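# Slide held gear down onto shaft to mesh neighbors

## Task

The left gripper starts holding a gear a little above a shaft's tip. Lower it onto that shaft until it sits fully down and level with the shaft's axis, with its teeth engaged with both neighbouring gears. Forcing or wedging it too hard counts as failure.

## Robot and tools

Robot: two six-joint arms, left_arm and right_arm, each ending in a parallel two-finger gripper with a wrist camera. Joint order in every row and every per-arm list: waist (joint1), shoulder (joint2), elbow (joint3), wrist pitch (joint4), wrist yaw (joint5), wrist roll (joint6), then the gripper. Stated ranges in rad: waist -2.618 to 3.054, shoulder 0.000 to 3.142, elbow 0.000 to 3.142, wrist pitch -1.571 to 1.571, wrist yaw -1.571 to 1.571, wrist roll -2.094 to 2.094; the true end may differ by up to 0.059 rad.

Frames: the scene frame has its origin at table height midway between the bases, +x out over the table, +z up, left_arm on the +y side. The left base sits near (+0.006, +0.304, -0.005) m, the right near (-0.002, -0.271, -0.001) m. Each arm's end_effector_position (metres, the point between the finger pads) and end_effector_quat_wxyz are in that arm's own base frame and may be off by a few cm. Fingers point along the gripper's +z and open along its y. Fixed camera cam_high and the table use the scene frame; wrist cameras cam_left_wrist and cam_right_wrist follow their arm. All images are 896x504.

Row format (shared by execute_actions and move): one flat list of 14 numbers, each in [-1, 1], covering both arms even if one stays still: left waist, shoulder, elbow, wrist pitch, wrist yaw, wrist roll, left opening, then the same seven for the right. Joint numbers are offsets, not poses, measured from the Joint targets in force when the action (or move) begins, not from the previous row; sending the same offset again moves further. Scale: 1.0 equals 2.224 rad for waist, shoulder and elbow, and 8.485 rad for the three wrist joints. The opening is absolute: +1 fully open (about 87 mm gap), +0.5 about 69 mm, 0 about 43 mm, -0.5 about 18 mm, -1 closed. Sending 0 is a real command, so to keep a gripper as it is, resend its current value (see Tool commands / grip_measured). To hold a part, command about 0.04 below grip_measured at first contact; less than that grips more softly.

execute_actions(actions, cameras): actions is a list of actions; each action is a list of up to 15 rows, one per 1/30 s step, and a short list repeats its last row to fill 15 steps. Each action lasts 0.5 s. An action asking a joint more than 0.059 rad beyond its range is refused for both arms; a malformed action or a failing first action rejects the whole call. Empty actions returns the state plus all camera images. cameras: names, ["all"], or [].

move(target, speed, blend, opening_speed, blocking, cameras): drives all joints together along a path. target is one 14-number row, or up to 15 rows, all offsets from the same starting Joint targets. speed is rad/s for the joint with farthest to go, 0.01 to 12.57, default 0.5 (one value, or one per target). blend in rad rounds corners of a list; 0 stops at each. opening_speed (at least 0.2 per second on the -1..+1 scale) ramps the gripper. blocking=false returns after about 0.5 s while the move continues. The result adds a move: line such as done, off_target (resting more than 0.035 rad away), moving, held or fault, and limits=held if steps were withheld. Moves do not avoid obstacles; faster motion hits harder, and aiming beyond a contact pushes harder.

wait(seconds 0 to 10) lets time run; stop brakes a running move; zoom_image(camera, region [x0,y0,x1,y1] pixels, at most 504x504) magnifies the latest image; read_manual gives licence texts; finished_scene(scene) ends the scene irreversibly and must be the last call in the reply.

Result lines: Joint positions (rad, plus gripper 0 closed to 1 open), Joint velocities (may say within noise), Joint targets (the base for the next offsets), Joint torques (include the arm's own weight; positive means toward larger angle; joints 1-3 wrap at ±28 N m), grip_measured, Tool commands. "joint sent to its limit" means a joint was clipped at its end. "joint command not followed" means the clearance check altered targets. MOTOR HOT appears at 75 °C; at 90 °C the arm folds and idles.

Cautions: lower the gear slowly and in small steps, checking alignment with cameras before descending; stop when resistance appears rather than forcing, and back targets off past the measured positions to end a push. Do not drop the gear or release it while moving, do not let anything leave the table, avoid hitting the fixtures (bar, plate and rail near the bases), avoid contact between arms, and keep camera cables clear. Long stretched holds heat motors. Each reply's thinking time lets the scene run on.

Each tool is called as name(argument=value, ...), one argument or row to a line, values as JSON.

## Session

wait(
  seconds=0,
  cameras=["cam_high","cam_left_wrist"],
)

zoom_image(
  camera="cam_high",
  region=[440, 200, 600, 320],
)

Scene clock: 0.00 s.
left_arm: end_effector_position=(+0.2826, -0.1438, +0.1208) grip_measured=-0.511 end_effector_quat_wxyz=(-0.008, +0.859, +0.512, +0.005) | right_arm: end_effector_position=(+0.3825, +0.0000, +0.3605) grip_measured=+1.000 end_effector_quat_wxyz=(+0.707, +0.000, +0.707, +0.000)
Joint positions: left_arm=[-0.61 1.758 1.505 -1.329 -0.015 1.457 0.244] | right_arm=[0 1.047 1.047 0 0 0 1]
Joint torques (N m): no reading
Heat: left arm: 28 °C; right arm: 28 °C.
Joint targets: left_arm=[-0.607 1.747 1.512 -1.335 -0.020 1.457] | right_arm=[0.000 1.043 1.058 0.005 -0.001 0.000]
Tool commands: left_gripper/opening=-1.0 right_gripper/opening=+1.0
Images, in order (width x height): cam_high 896x504, cam_left_wrist 896x504.

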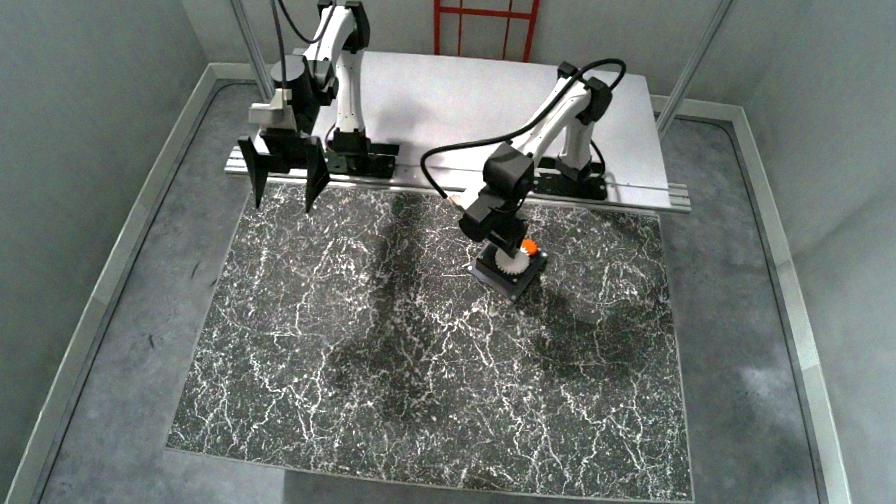

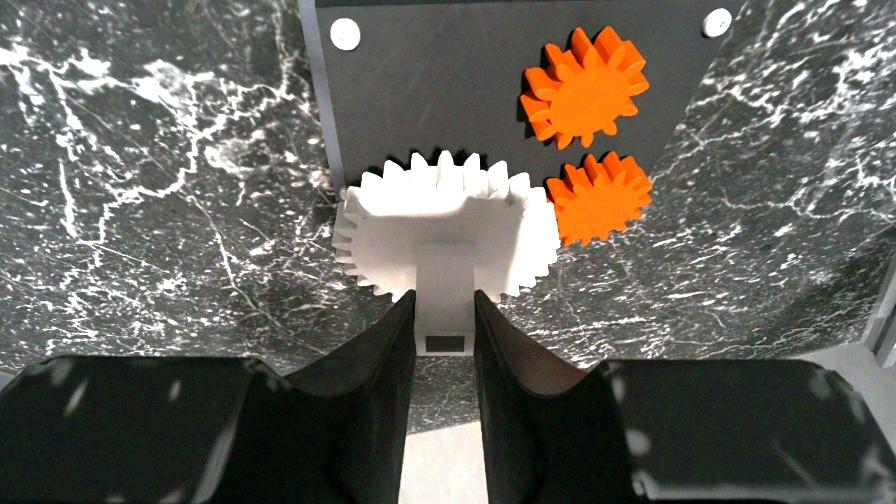

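Scaled by 3.150 from the camera's 896x504 image, which has a finer 1280x720 frame.

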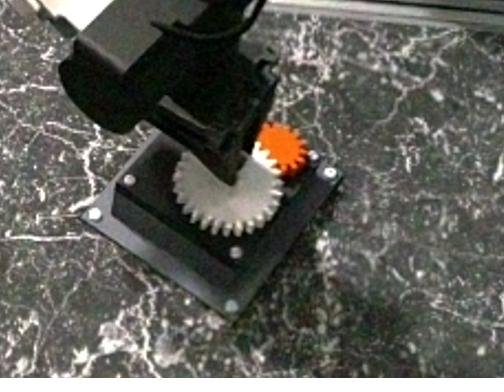

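move(
  target=[
    [0.003,0.006,0.03,-0.0075,0,0,-1,0,0,0,0,0,0,1],
    [0.0265,0.0585,0.08,-0.0244,-0.0206,0.0054,-1,0,0,0,0,0,0,1],
  ],
  blend=[0.05,0],
  cameras=["cam_high","cam_left_wrist"],
)

zoom_image(
  camera="cam_left_wrist",
  region=[290, 0, 490, 180],
)

zoom_image(
  camera="cam_left_wrist",
  region=[540, 0, 760, 200],
)

zoom_image(
  camera="cam_high",
  region=[470, 220, 570, 310],
)

Scene clock: 13.53 s.
left_arm: end_effector_position=(+0.3013, -0.1029, +0.1410) grip_measured=-0.511 end_effector_quat_wxyz=(-0.104, +0.851, +0.513, +0.047) | right_arm: end_effector_position=(+0.3825, +0.0000, +0.3605) grip_measured=+1.000 end_effector_quat_wxyz=(+0.707, +0.000, +0.707, +0.000)
Joint positions: left_arm=[-0.556 1.863 1.667 -1.519 -0.177 1.487 0.244] | right_arm=[0 1.047 1.047 0 0 0 1]
Joint torques (N m): left_arm=[0.66 -6.09 7.04 -0.11 -0.14 0.15] | right_arm=[-0.24 -2.84 8.1 2.25 -0.07 0.09]
Heat: left arm: 31 °C; right arm: 31 °C.
Joint targets: left_arm=[-0.548 1.877 1.690 -1.542 -0.195 1.503] | right_arm=[0.000 1.043 1.058 0.005 -0.001 0.000]
move: done; blend cut to 0.0334 rad at target 1
camera_calibration:
cam_left_wrist: T_world_to_cam=[[-0.881258, 0.455927, 0.124554, 0.29346], [0.313096, 0.365738, 0.876474, -0.161067], [0.354054, 0.811397, -0.465059, 0.183827], [0, 0, 0, 1]] pos_world=[0.243959, -0.224045, 0.190109]
Images, in order (width x height): cam_high 896x504, cam_left_wrist 896x504.

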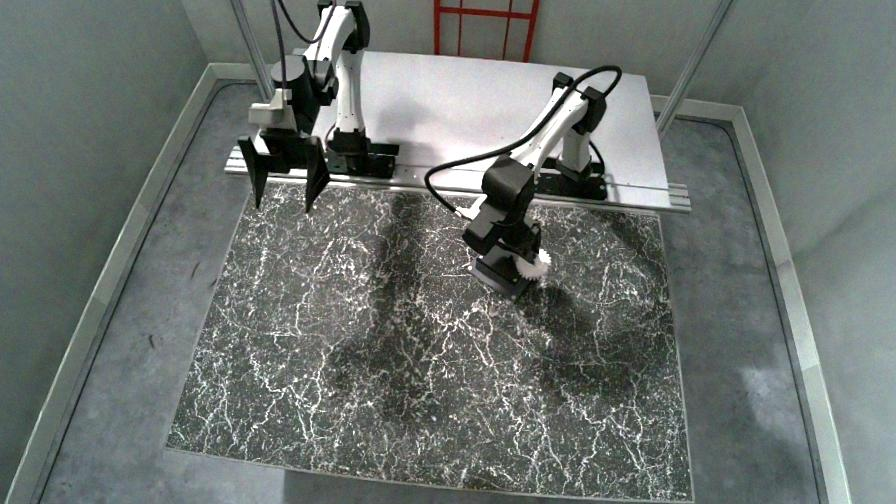

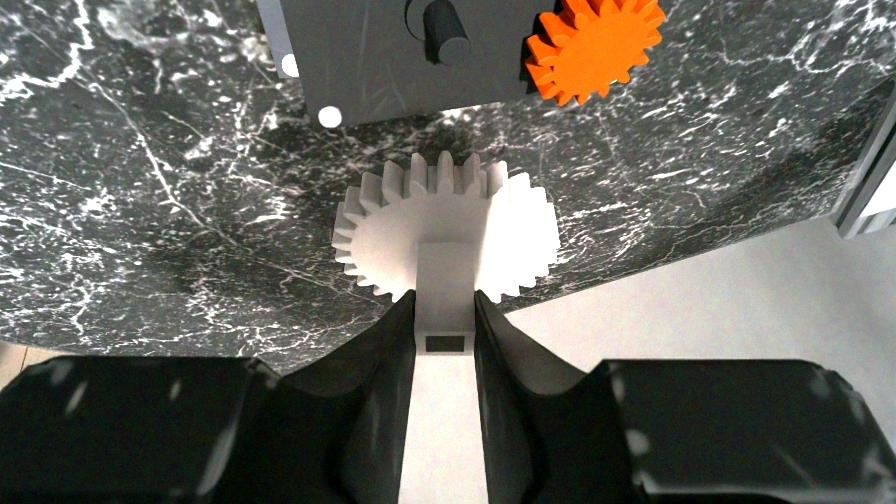

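Scaled by 2.520 from the camera's 896x504 image, which has a finer 1280x720 frame.

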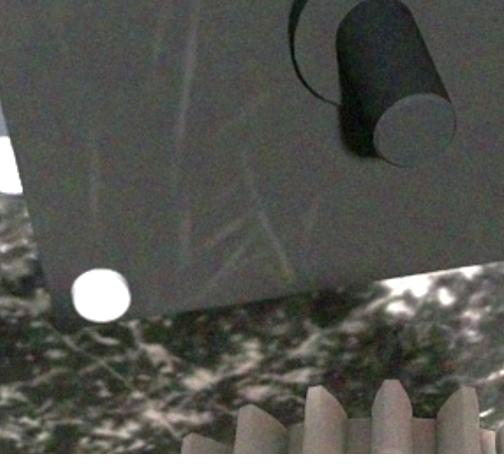

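Scaled by 2.291 from the camera's 896x504 image, which has a finer 1280x720 frame.

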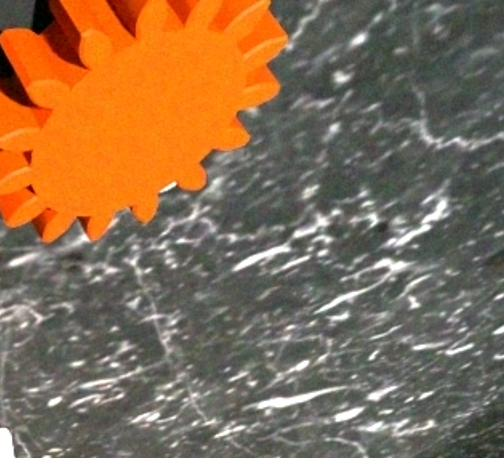

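Scaled by 5.040 from the camera's 896x504 image, which has a finer 1280x720 frame.

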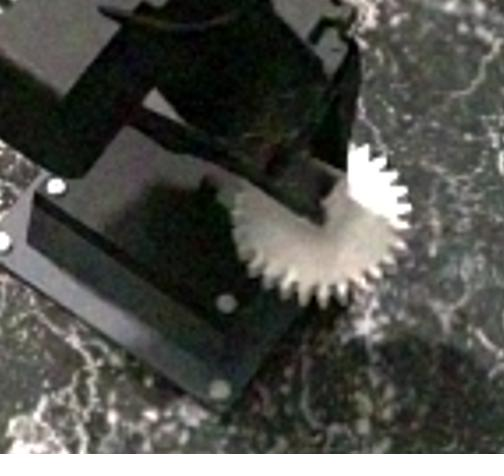

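move(
  target=[0.0396,-0.1844,-0.2032,0.0474,0.0167,0.0161,-1,0,0,0,0,0,0,1],
  cameras=["cam_left_wrist"],
)

zoom_image(
  camera="cam_left_wrist",
  region=[290, 0, 530, 200],
)

zoom_image(
  camera="cam_left_wrist",
  region=[540, 0, 780, 220],
)

Scene clock: 57.70 s.
left_arm: end_effector_position=(+0.2879, -0.0883, +0.1324) grip_measured=-0.511 end_effector_quat_wxyz=(+0.056, +0.861, +0.501, +0.072) | right_arm: end_effector_position=(+0.3825, +0.0000, +0.3605) grip_measured=+1.000 end_effector_quat_wxyz=(+0.707, +0.000, +0.707, +0.000)
Joint positions: left_arm=[-0.471 1.494 1.248 -1.152 -0.059 1.622 0.244] | right_arm=[0 1.047 1.047 0 0 0 1]
Joint torques (N m): left_arm=[0.87 -6.89 4.81 0.8 0.21 0.13] | right_arm=[-0.24 -2.82 8.1 2.25 -0.07 0.09]
Heat: left arm: 34 °C; right arm: 34 °C.
Joint targets: left_arm=[-0.460 1.467 1.238 -1.140 -0.053 1.640] | right_arm=[0.000 1.043 1.058 0.005 -0.001 0.000]
move: done
camera_calibration:
cam_left_wrist: T_world_to_cam=[[-0.851262, 0.495337, -0.17319, 0.310328], [0.163873, 0.564488, 0.809011, -0.0851889], [0.498497, 0.660299, -0.5617, 0.130634], [0, 0, 0, 1]] pos_world=[0.21301, -0.191886, 0.196041]
Images, in order (width x height): cam_left_wrist 896x504.

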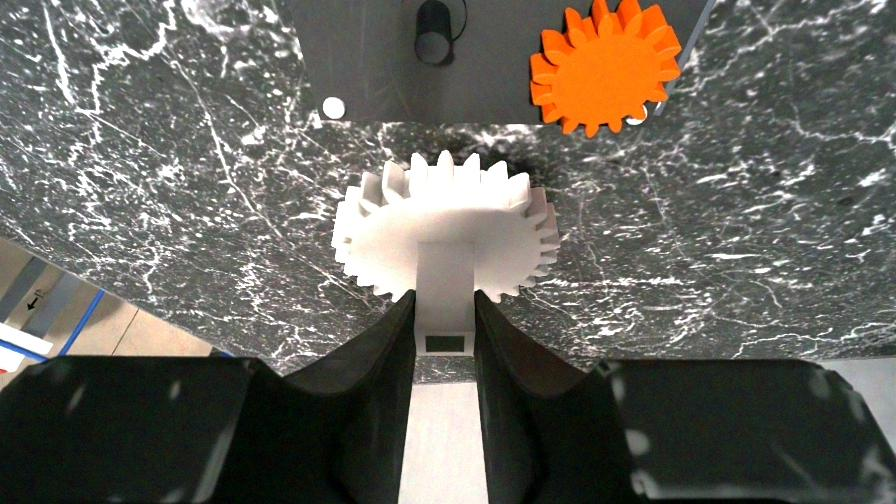

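Scaled by 2.100 from the camera's 896x504 image, which has a finer 1280x720 frame.

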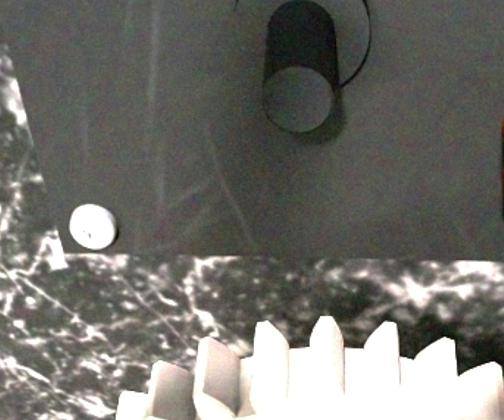

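Scaled by 2.100 from the camera's 896x504 image, which has a finer 1280x720 frame.

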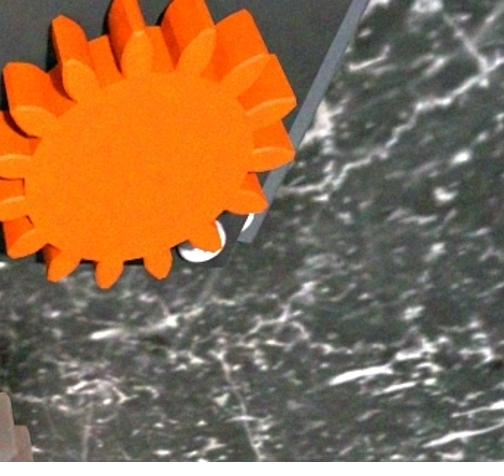

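move(
  target=[-0.0441,0,-0.0018,0,-0.0044,-0.0137,-1,0,0,0,0,0,0,1],
  cameras=["cam_left_wrist"],
)

zoom_image(
  camera="cam_left_wrist",
  region=[290, 0, 530, 200],
)

zoom_image(
  camera="cam_left_wrist",
  region=[530, 0, 730, 200],
)

Scene clock: 100.70 s.
left_arm: end_effector_position=(+0.2781, -0.1078, +0.1327) grip_measured=-0.511 end_effector_quat_wxyz=(+0.059, +0.860, +0.502, +0.074) | right_arm: end_effector_position=(+0.3825, +0.0000, +0.3605) grip_measured=+1.000 end_effector_quat_wxyz=(+0.707, +0.000, +0.707, +0.000)
Joint positions: left_arm=[-0.554 1.494 1.248 -1.15 -0.075 1.538 0.244] | right_arm=[0 1.047 1.047 0 0 0 1]
Joint torques (N m): left_arm=[-0.53 -6.89 4.57 0.79 -0.04 -0.17] | right_arm=[-0.24 -2.84 8.1 2.25 -0.06 0.09]
Heat: left arm: 35 °C; right arm: 36 °C.
Joint targets: left_arm=[-0.559 1.467 1.234 -1.140 -0.090 1.524] | right_arm=[0.000 1.043 1.058 0.005 -0.001 0.000]
move: done
camera_calibration:
cam_left_wrist: T_world_to_cam=[[-0.851347, 0.492798, -0.179883, 0.312393], [0.157348, 0.566978, 0.808565, -0.0707011], [0.500449, 0.660066, -0.560236, 0.147764], [0, 0, 0, 1]] pos_world=[0.203132, -0.211394, 0.196143]
Images, in order (width x height): cam_left_wrist 896x504.

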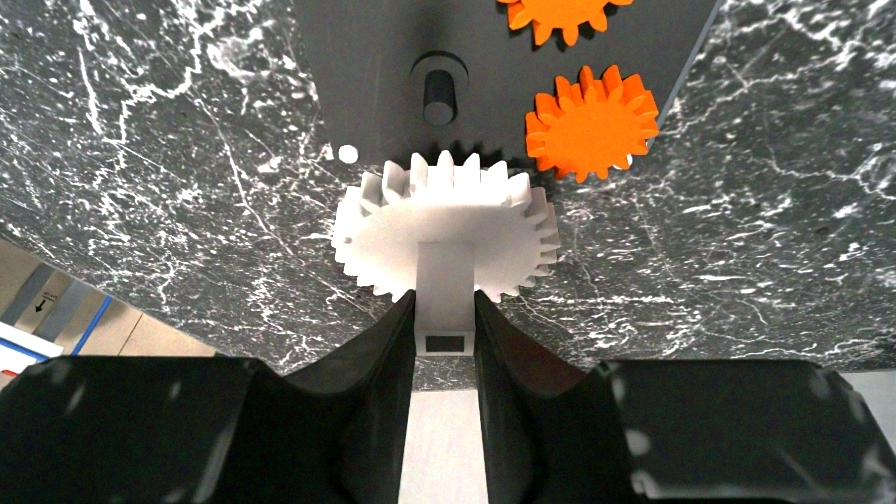

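Scaled by 2.100 from the camera's 896x504 image, which has a finer 1280x720 frame.

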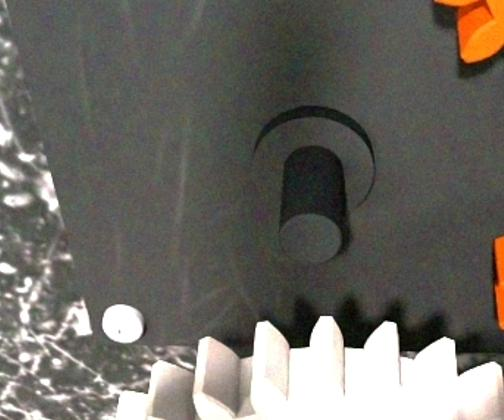

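Scaled by 2.520 from the camera's 896x504 image, which has a finer 1280x720 frame.

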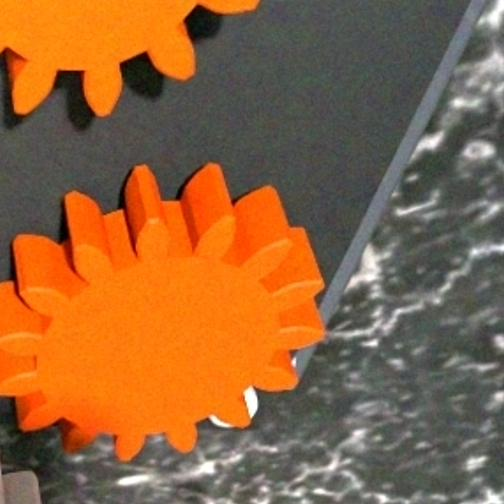

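move(
  target=[-0.0656,0.0319,0.0373,-0.0073,-0.0028,-0.0174,-1,0,0,0,0,0,0,1],
  cameras=["cam_high","cam_left_wrist"],
)

zoom_image(
  camera="cam_left_wrist",
  region=[490, 10, 690, 200],
)

zoom_image(
  camera="cam_left_wrist",
  region=[490, 130, 670, 290],
)

zoom_image(
  camera="cam_left_wrist",
  region=[280, 0, 780, 290],
)

Scene clock: 178.40 s.
left_arm: end_effector_position=(+0.2600, -0.1430, +0.1365) grip_measured=-0.511 end_effector_quat_wxyz=(+0.057, +0.859, +0.503, +0.073) | right_arm: end_effector_position=(+0.3825, +0.0000, +0.3605) grip_measured=+1.000 end_effector_quat_wxyz=(+0.707, +0.000, +0.707, +0.000)
Joint positions: left_arm=[-0.7 1.525 1.293 -1.182 -0.099 1.391 0.244] | right_arm=[0 1.047 1.047 0 0 0 1]
Joint torques (N m): left_arm=[-0.46 -3.95 7.6 0.49 -0.07 -0.2] | right_arm=[-0.24 -2.84 8.1 2.25 -0.07 0.09]
Heat: left arm: 36 °C; right arm: 38 °C.
Joint targets: left_arm=[-0.704 1.538 1.318 -1.202 -0.114 1.376] | right_arm=[0.000 1.043 1.058 0.005 -0.001 0.000]
move: done
camera_calibration:
cam_left_wrist: T_world_to_cam=[[-0.853434, 0.490621, -0.175899, 0.314638], [0.158722, 0.566108, 0.808906, -0.0514965], [0.496444, 0.662429, -0.561009, 0.183672], [0, 0, 0, 1]] pos_world=[0.185513, -0.246885, 0.200042]
Images, in order (width x height): cam_high 896x504, cam_left_wrist 896x504.

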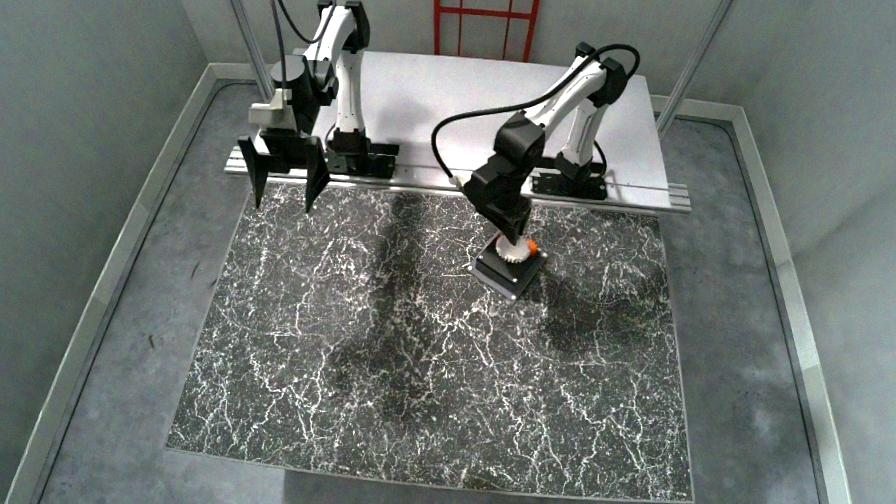

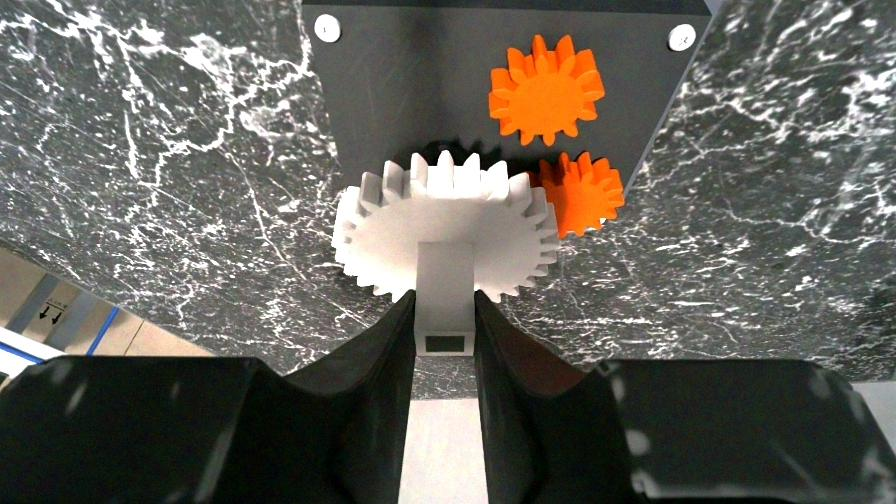

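Scaled by 2.520 from the camera's 896x504 image, which has a finer 1280x720 frame.

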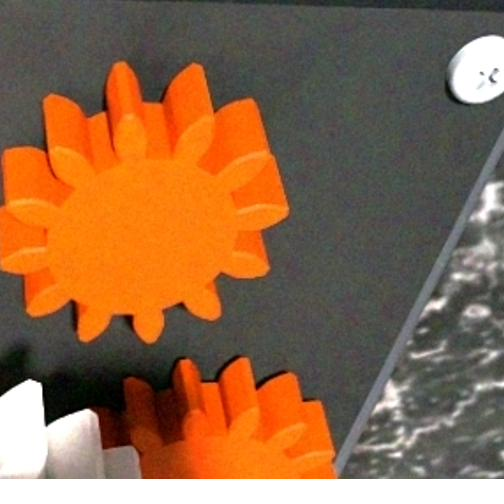

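Scaled by 2.800 from the camera's 896x504 image, which has a finer 1280x720 frame.

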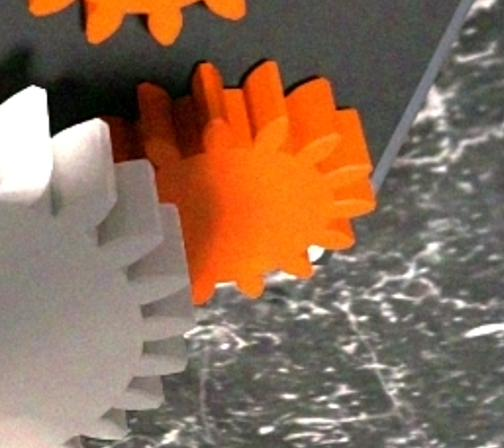

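Scaled by 1.008 from the camera's 896x504 image, which has a finer 1280x720 frame.

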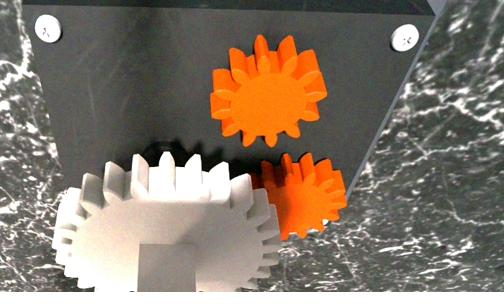

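move(
  target=[0.0153,0.001,-0.0387,0.0104,0,0.0068,-1,0,0,0,0,0,0,1],
  speed=0.3,
  cameras=["cam_left_wrist","cam_high"],
)

zoom_image(
  camera="cam_left_wrist",
  region=[480, 10, 660, 180],
)

zoom_image(
  camera="cam_left_wrist",
  region=[490, 120, 640, 260],
)

Scene clock: 302.00 s.
left_arm: end_effector_position=(+0.2644, -0.1387, +0.1234) grip_measured=-0.511 end_effector_quat_wxyz=(+0.057, +0.861, +0.500, +0.075) | right_arm: end_effector_position=(+0.3825, +0.0000, +0.3605) grip_measured=+1.000 end_effector_quat_wxyz=(+0.707, +0.000, +0.707, +0.000)
Joint positions: left_arm=[-0.68 1.525 1.239 -1.124 -0.1 1.416 0.244] | right_arm=[0 1.047 1.047 0 0 0 1]
Joint torques (N m): left_arm=[0.73 -3.74 4.9 0.78 -0.03 0.13] | right_arm=[-0.24 -2.82 8.1 2.25 -0.07 0.09]
Heat: left arm: 38 °C; right arm: 40 °C.
Joint targets: left_arm=[-0.670 1.540 1.231 -1.114 -0.114 1.434] | right_arm=[0.000 1.043 1.058 0.005 -0.001 0.000]
move: done
camera_calibration:
cam_left_wrist: T_world_to_cam=[[-0.850084, 0.495524, -0.178364, 0.31404], [0.157951, 0.562975, 0.81124, -0.04458], [0.502403, 0.661449, -0.556845, 0.169116], [0, 0, 0, 1]] pos_world=[0.189038, -0.242379, 0.18635]
Images, in order (width x height): cam_high 896x504, cam_left_wrist 896x504.

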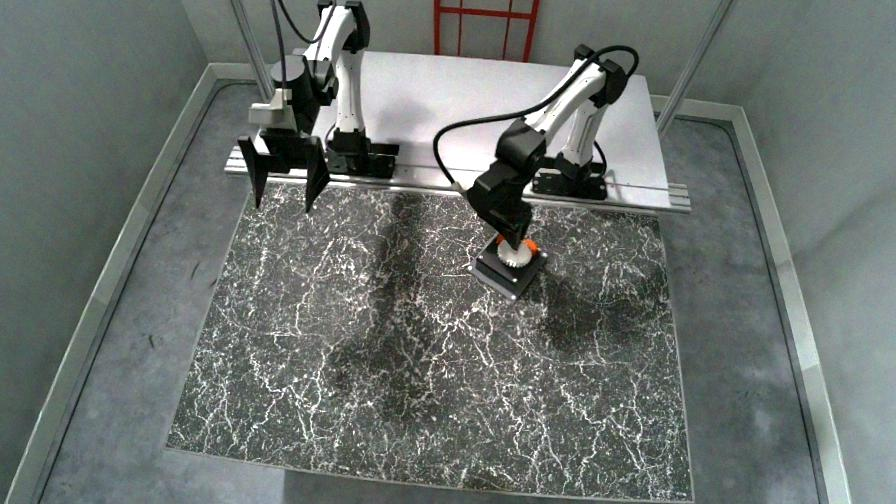

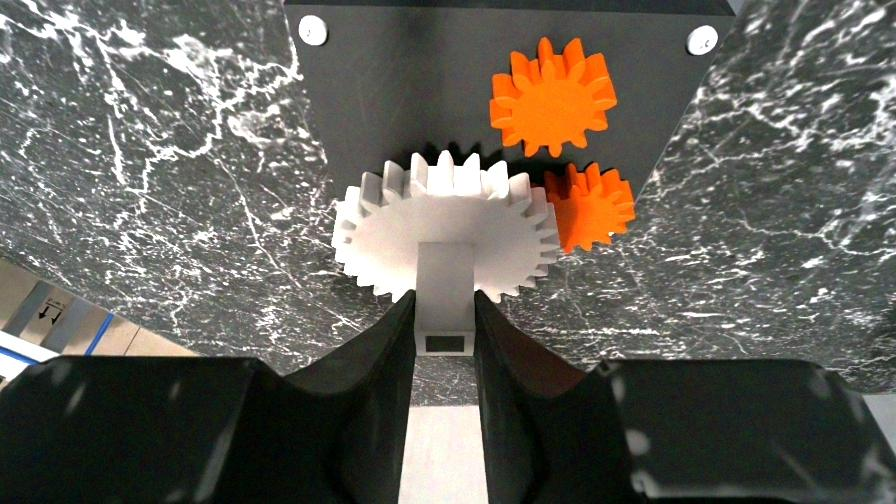

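Scaled by 2.800 from the camera's 896x504 image, which has a finer 1280x720 frame.

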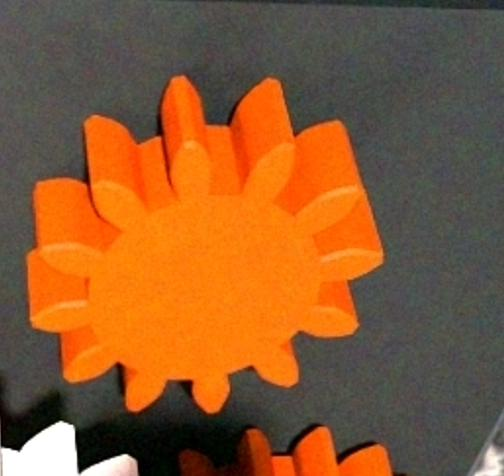

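Scaled by 3.360 from the camera's 896x504 image, which has a finer 1280x720 frame.

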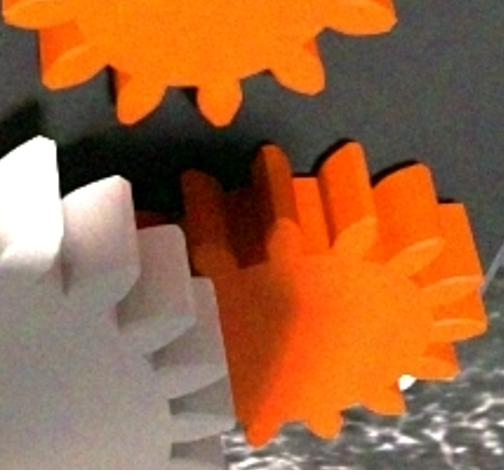

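zoom_image(
  camera="cam_left_wrist",
  region=[270, 0, 470, 200],
)

zoom_image(
  camera="cam_left_wrist",
  region=[600, 0, 800, 200],
)

Scaled by 2.520 from the camera's 896x504 image, which has a finer 1280x720 frame.

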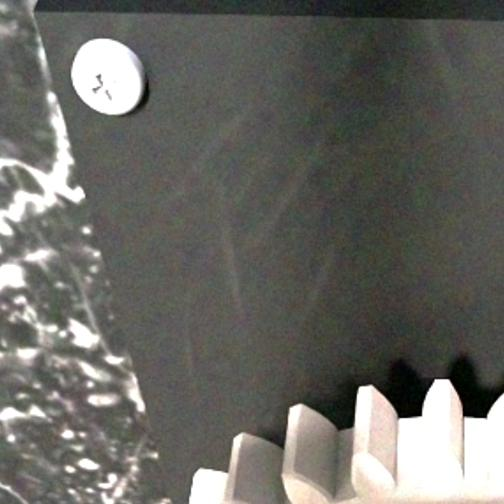

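Scaled by 2.520 from the camera's 896x504 image, which has a finer 1280x720 frame.

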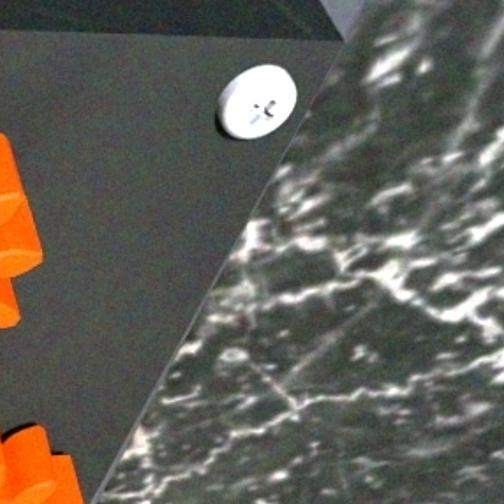

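move(
  target=[0.0089,0.0078,-0.0101,0.0042,0.0064,0.0023,-1,0,0,0,0,0,0,1],
  speed=0.15,
  cameras=["cam_left_wrist","cam_high"],
)

zoom_image(
  camera="cam_left_wrist",
  region=[480, 10, 660, 180],
)

zoom_image(
  camera="cam_left_wrist",
  region=[500, 120, 660, 270],
)

zoom_image(
  camera="cam_left_wrist",
  region=[270, 0, 470, 200],
)

zoom_image(
  camera="cam_left_wrist",
  region=[600, 0, 800, 200],
)

zoom_image(
  camera="cam_high",
  region=[470, 215, 560, 305],
)

Scene clock: 380.87 s.
left_arm: end_effector_position=(+0.2665, -0.1376, +0.1145) grip_measured=-0.511 end_effector_quat_wxyz=(+0.055, +0.861, +0.501, +0.066) | right_arm: end_effector_position=(+0.3825, +0.0000, +0.3605) grip_measured=+1.000 end_effector_quat_wxyz=(+0.707, +0.000, +0.707, +0.000)
Joint positions: left_arm=[-0.662 1.54 1.223 -1.103 -0.08 1.433 0.244] | right_arm=[0 1.047 1.047 0 0 0 1]
Joint torques (N m): left_arm=[0.92 -3.64 4.27 0.92 0.41 0.19] | right_arm=[-0.24 -2.84 8.1 2.25 -0.07 0.09]
Heat: left arm: 33 °C; right arm: 41 °C.
Joint targets: left_arm=[-0.650 1.557 1.209 -1.078 -0.060 1.453] | right_arm=[0.000 1.043 1.058 0.005 -0.001 0.000]
move: done
camera_calibration:
cam_left_wrist: T_world_to_cam=[[-0.852754, 0.495488, -0.165235, 0.312918], [0.173963, 0.567724, 0.804628, -0.0411091], [0.492492, 0.657405, -0.570325, 0.165947], [0, 0, 0, 1]] pos_world=[0.192266, -0.240803, 0.179427]
Images, in order (width x height): cam_high 896x504, cam_left_wrist 896x504.

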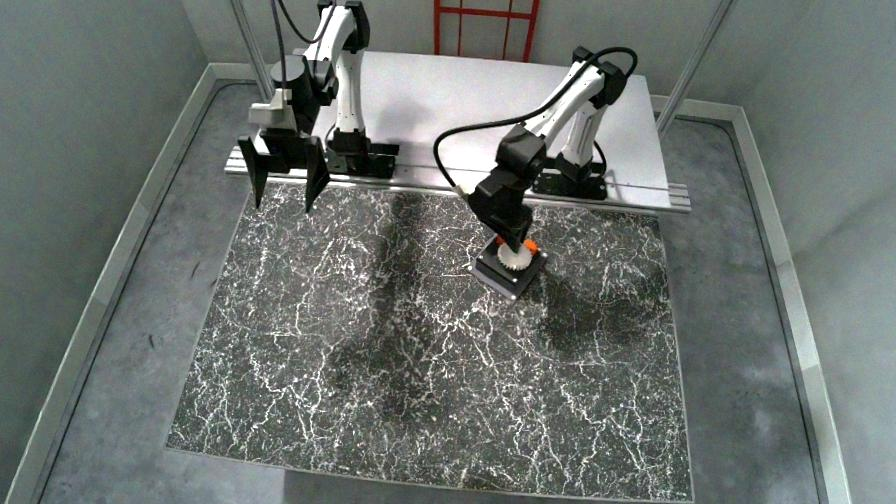

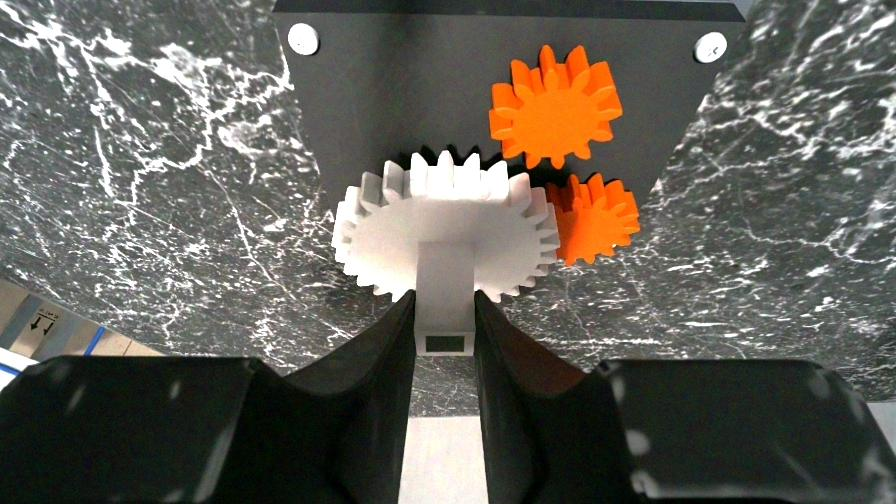

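Scaled by 2.800 from the camera's 896x504 image, which has a finer 1280x720 frame.

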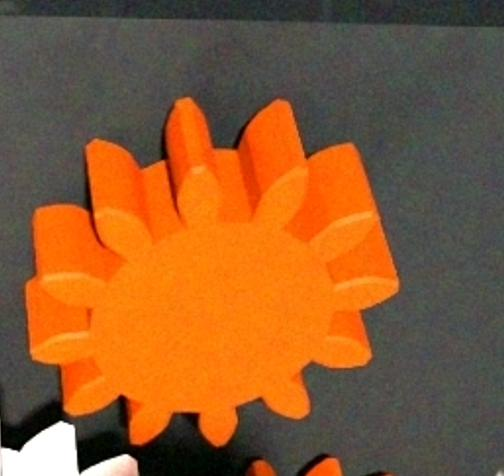

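Scaled by 3.150 from the camera's 896x504 image, which has a finer 1280x720 frame.

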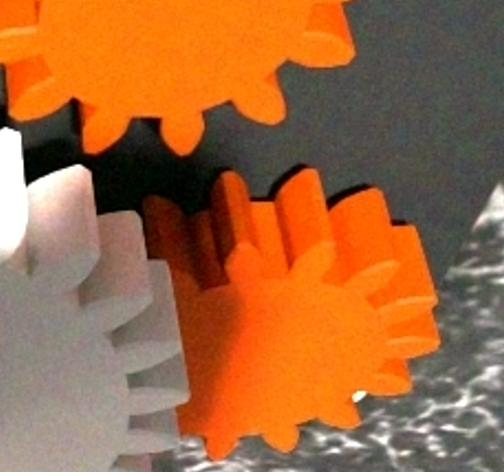

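Scaled by 2.520 from the camera's 896x504 image, which has a finer 1280x720 frame.

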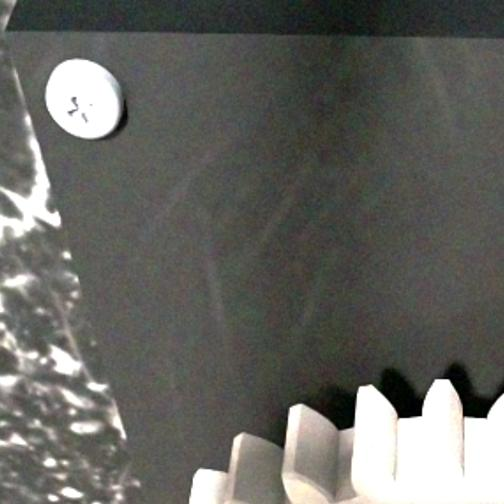

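Scaled by 2.520 from the camera's 896x504 image, which has a finer 1280x720 frame.

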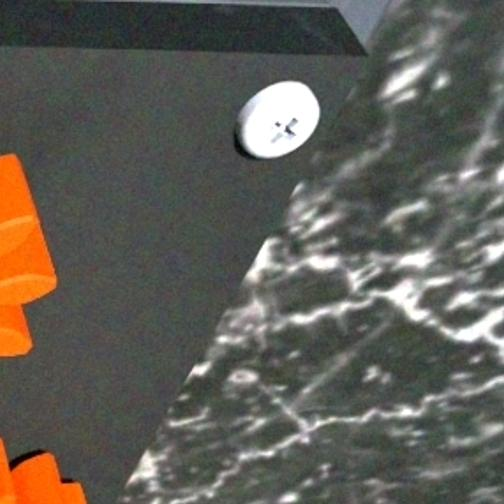

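Scaled by 5.600 from the camera's 896x504 image, which has a finer 1280x720 frame.

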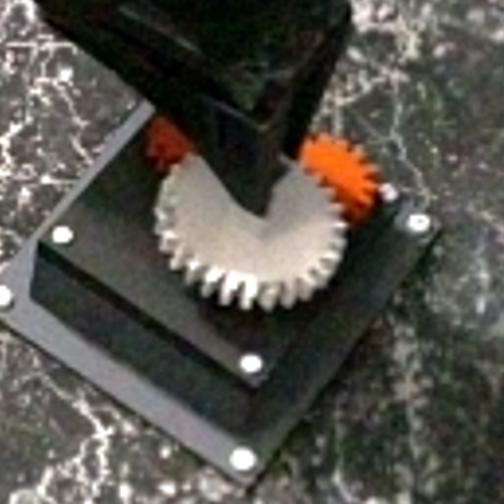

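move(
  target=[0,0.0036,0,0.00134,0.00256,0,-1,0,0,0,0,0,0,1],
  speed=0.1,
)

Scene clock: 430.20 s.
left_arm: end_effector_position=(+0.2664, -0.1377, +0.1143) grip_measured=-0.511 end_effector_quat_wxyz=(+0.056, +0.861, +0.501, +0.064) | right_arm: end_effector_position=(+0.3825, +0.0000, +0.3605) grip_measured=+1.000 end_effector_quat_wxyz=(+0.707, +0.000, +0.707, +0.000)
Joint positions: left_arm=[-0.659 1.54 1.223 -1.102 -0.076 1.433 0.244] | right_arm=[0 1.047 1.047 0 0 0 1]
Joint torques (N m): left_arm=[0.73 -3.08 4.46 0.99 0.59 0.16] | right_arm=[-0.24 -2.84 8.1 2.25 -0.06 0.1]
Heat: left arm: 32 °C; right arm: 42 °C.
Joint targets: left_arm=[-0.650 1.565 1.209 -1.067 -0.038 1.453] | right_arm=[0.000 1.043 1.058 0.005 -0.001 0.000]
move: off_target (left_arm); left_arm: the wrist yaw is farthest, 0.037 rad from its target

move(
  target=[
    [0,-0.0063,0.0207,-0.00165,-0.0021,0,-1,0,0,0,0,0,0,1],
    [-0.0126,-0.0063,0.0207,-0.00165,-0.0021,0,-1,0,0,0,0,0,0,1],
  ],
  speed=0.15,
  cameras=["cam_left_wrist"],
)

zoom_image(
  camera="cam_left_wrist",
  region=[480, 10, 660, 180],
)

zoom_image(
  camera="cam_left_wrist",
  region=[500, 120, 660, 270],
)

zoom_image(
  camera="cam_left_wrist",
  region=[370, 110, 550, 250],
)

Scene clock: 446.30 s.
left_arm: end_effector_position=(+0.2671, -0.1463, +0.1162) grip_measured=-0.511 end_effector_quat_wxyz=(+0.068, +0.865, +0.494, +0.061) | right_arm: end_effector_position=(+0.3825, +0.0000, +0.3605) grip_measured=+1.000 end_effector_quat_wxyz=(+0.707, +0.000, +0.707, +0.000)
Joint positions: left_arm=[-0.673 1.54 1.231 -1.091 -0.062 1.436 0.244] | right_arm=[0 1.047 1.047 0 0 0 1]
Joint torques (N m): left_arm=[-0.57 -4.19 7.51 0.8 0.23 0.16] | right_arm=[-0.24 -2.84 8.1 2.25 -0.07 0.09]
Heat: left arm: 32 °C; right arm: 42 °C.
Joint targets: left_arm=[-0.678 1.551 1.255 -1.081 -0.056 1.453] | right_arm=[0.000 1.043 1.058 0.005 -0.001 0.000]
move: done
camera_calibration:
cam_left_wrist: T_world_to_cam=[[-0.843455, 0.505419, -0.182034, 0.318914], [0.180177, 0.585387, 0.79048, -0.035043], [0.506083, 0.633935, -0.584812, 0.166966], [0, 0, 0, 1]] pos_world=[0.190805, -0.246517, 0.183398]
Images, in order (width x height): cam_left_wrist 896x504.

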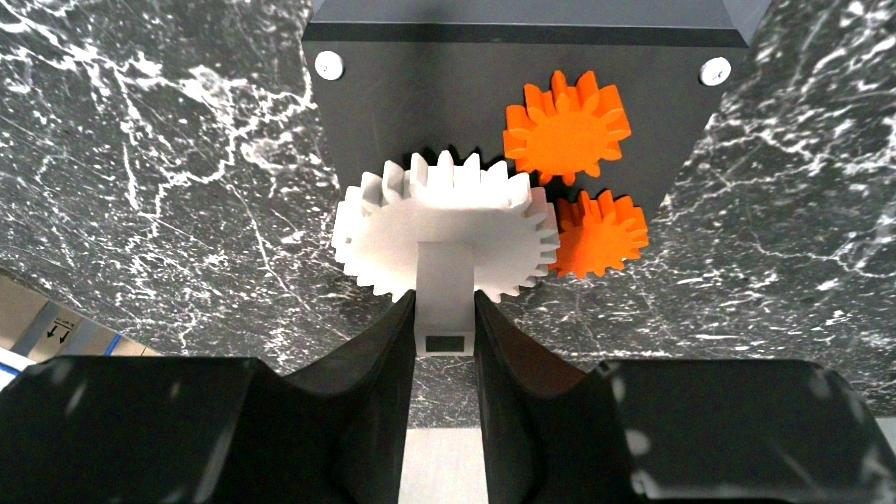

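Scaled by 2.800 from the camera's 896x504 image, which has a finer 1280x720 frame.

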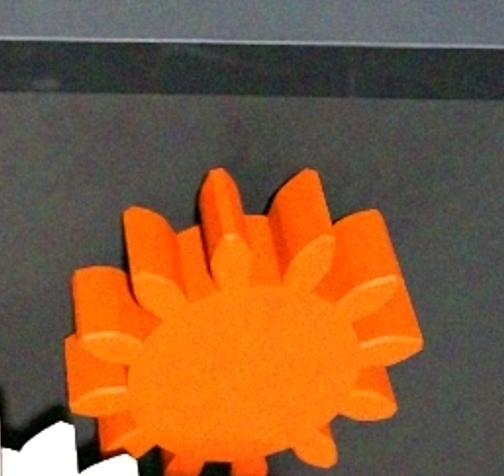

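Scaled by 3.150 from the camera's 896x504 image, which has a finer 1280x720 frame.

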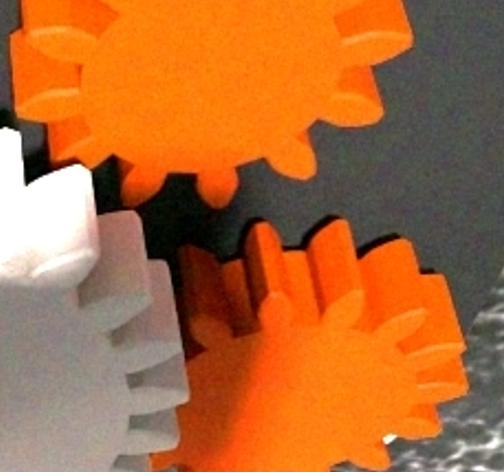

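Scaled by 2.800 from the camera's 896x504 image, which has a finer 1280x720 frame.

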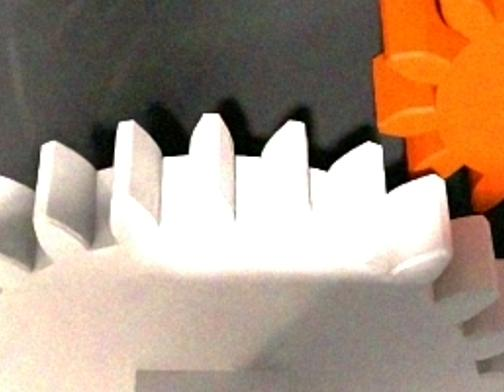

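zoom_image(
  camera="cam_left_wrist",
  region=[280, 20, 460, 200],
)

zoom_image(
  camera="cam_left_wrist",
  region=[610, 20, 790, 200],
)

Scaled by 2.800 from the camera's 896x504 image, which has a finer 1280x720 frame.

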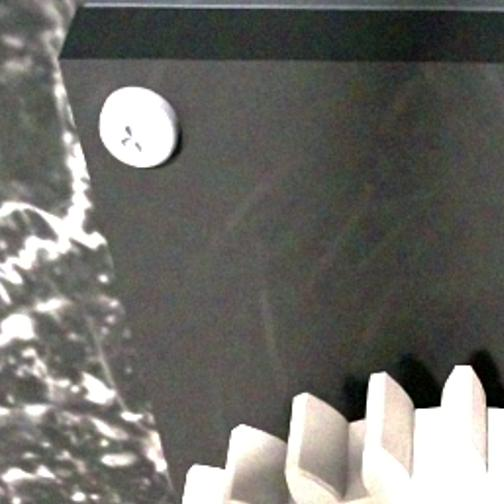

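Scaled by 2.800 from the camera's 896x504 image, which has a finer 1280x720 frame.

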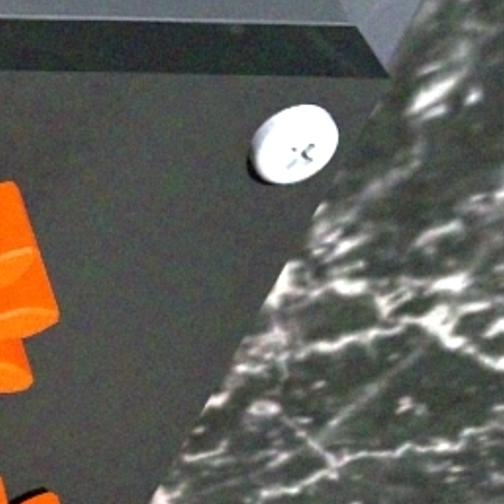

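move(
  target=[0.0103,0.0039,0.0043,-0.0061,0.0004,0.0008,-1,0,0,0,0,0,0,1],
  speed=0.15,
)

Scene clock: 496.73 s.
left_arm: end_effector_position=(+0.2658, -0.1433, +0.1162) grip_measured=-0.511 end_effector_quat_wxyz=(+0.060, +0.866, +0.494, +0.056) | right_arm: end_effector_position=(+0.3825, +0.0000, +0.3605) grip_measured=+1.000 end_effector_quat_wxyz=(+0.707, +0.000, +0.707, +0.000)
Joint positions: left_arm=[-0.666 1.546 1.241 -1.112 -0.059 1.443 0.244] | right_arm=[0 1.047 1.047 0 0 0 1]
Joint torques (N m): left_arm=[0.81 -3.99 7.43 0.51 0.23 0.15] | right_arm=[-0.24 -2.84 8.1 2.25 -0.07 0.09]
Heat: left arm: 37 °C; right arm: 42 °C.
Joint targets: left_arm=[-0.656 1.560 1.264 -1.133 -0.052 1.460] | right_arm=[0.000 1.043 1.058 0.005 -0.001 0.000]
move: done

move(
  target=[0.0003,0.0015,-0.0213,0.006,0,0,-1,0,0,0,0,0,0,1],
  speed=0.06,
)

Scene clock: 507.03 s.
left_arm: end_effector_position=(+0.2668, -0.1441, +0.1153) grip_measured=-0.511 end_effector_quat_wxyz=(+0.062, +0.865, +0.494, +0.057) | right_arm: end_effector_position=(+0.3825, +0.0000, +0.3605) grip_measured=+1.000 end_effector_quat_wxyz=(+0.707, +0.000, +0.707, +0.000)
Joint positions: left_arm=[-0.666 1.546 1.236 -1.103 -0.059 1.443 0.244] | right_arm=[0 1.047 1.047 0 0 0 1]
Joint torques (N m): left_arm=[0.9 -3.75 4.14 0.87 0.25 0.16] | right_arm=[-0.24 -2.82 8.1 2.25 -0.07 0.09]
Heat: left arm: 37 °C; right arm: 43 °C.
Joint targets: left_arm=[-0.655 1.563 1.217 -1.082 -0.052 1.460] | right_arm=[0.000 1.043 1.058 0.005 -0.001 0.000]
move: done

move(
  target=[0.005,0,0,0,0,0,-1,0,0,0,0,0,0,1],
  speed=0.02,
)

Scene clock: 515.97 s.
left_arm: end_effector_position=(+0.2681, -0.1415, +0.1128) grip_measured=-0.511 end_effector_quat_wxyz=(+0.062, +0.863, +0.498, +0.057) | right_arm: end_effector_position=(+0.3825, +0.0000, +0.3605) grip_measured=+1.000 end_effector_quat_wxyz=(+0.707, +0.000, +0.707, +0.000)
Joint positions: left_arm=[-0.655 1.546 1.227 -1.092 -0.057 1.444 0.244] | right_arm=[0 1.047 1.047 0 0 0 1]
Joint torques (N m): left_arm=[0.92 -3.77 4.88 0.79 0.21 0.13] | right_arm=[-0.24 -2.84 8.1 2.25 -0.07 0.09]
Heat: left arm: 36 °C; right arm: 43 °C.
Joint targets: left_arm=[-0.644 1.563 1.217 -1.082 -0.053 1.460] | right_arm=[0.000 1.043 1.058 0.005 -0.001 0.000]
move: done

move(
  target=[0.0002,0.0011,-0.0042,0.0014,0,0,-1,0,0,0,0,0,0,1],
  speed=0.05,
  cameras=["cam_left_wrist"],
)

zoom_image(
  camera="cam_left_wrist",
  region=[480, 40, 680, 290],
)

zoom_image(
  camera="cam_left_wrist",
  region=[490, 130, 590, 230],
)

Scene clock: 522.87 s.
left_arm: end_effector_position=(+0.2683, -0.1418, +0.1099) grip_measured=-0.511 end_effector_quat_wxyz=(+0.062, +0.863, +0.498, +0.056) | right_arm: end_effector_position=(+0.3825, +0.0000, +0.3605) grip_measured=+1.000 end_effector_quat_wxyz=(+0.707, +0.000, +0.707, +0.000)
Joint positions: left_arm=[-0.655 1.55 1.219 -1.083 -0.056 1.445 0.244] | right_arm=[0 1.047 1.047 0 0 0 1]
Joint torques (N m): left_arm=[0.92 -3.89 4.77 0.78 0.22 0.14] | right_arm=[-0.24 -2.84 8.09 2.25 -0.07 0.09]
Heat: left arm: 36 °C; right arm: 43 °C.
Joint targets: left_arm=[-0.643 1.565 1.208 -1.070 -0.053 1.460] | right_arm=[0.000 1.043 1.058 0.005 -0.001 0.000]
move: done
camera_calibration:
cam_left_wrist: T_world_to_cam=[[-0.849978, 0.499711, -0.166811, 0.315739], [0.187124, 0.582367, 0.791097, -0.035317], [0.492465, 0.641201, -0.588507, 0.164969], [0, 0, 0, 1]] pos_world=[0.193738, -0.242989, 0.177693]
Images, in order (width x height): cam_left_wrist 896x504.

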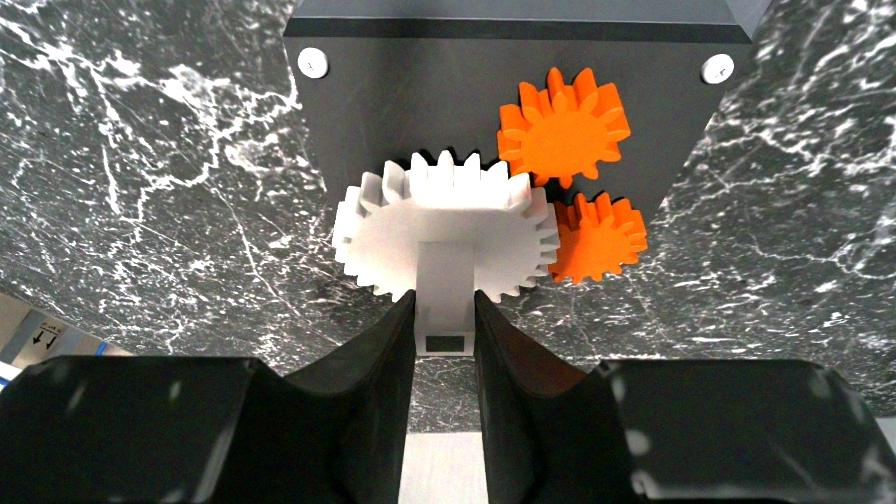

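Scaled by 2.016 from the camera's 896x504 image, which has a finer 1280x720 frame.

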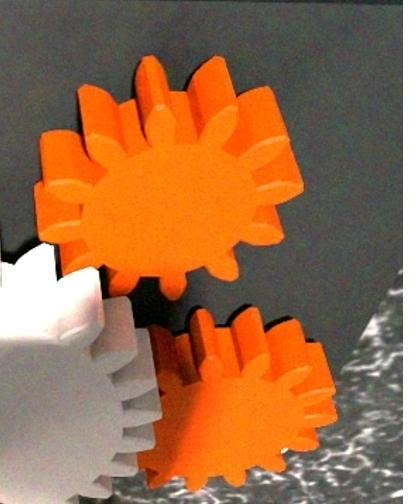

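Scaled by 5.040 from the camera's 896x504 image, which has a finer 1280x720 frame.

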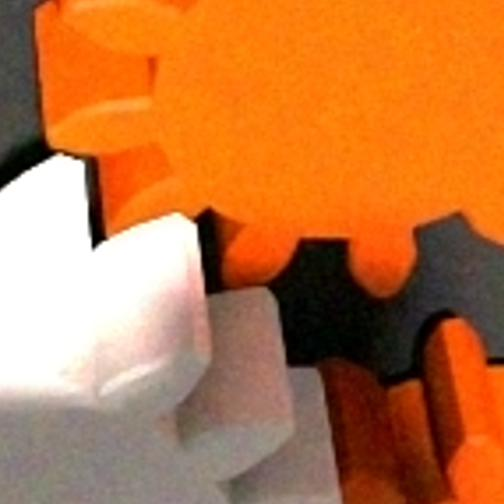

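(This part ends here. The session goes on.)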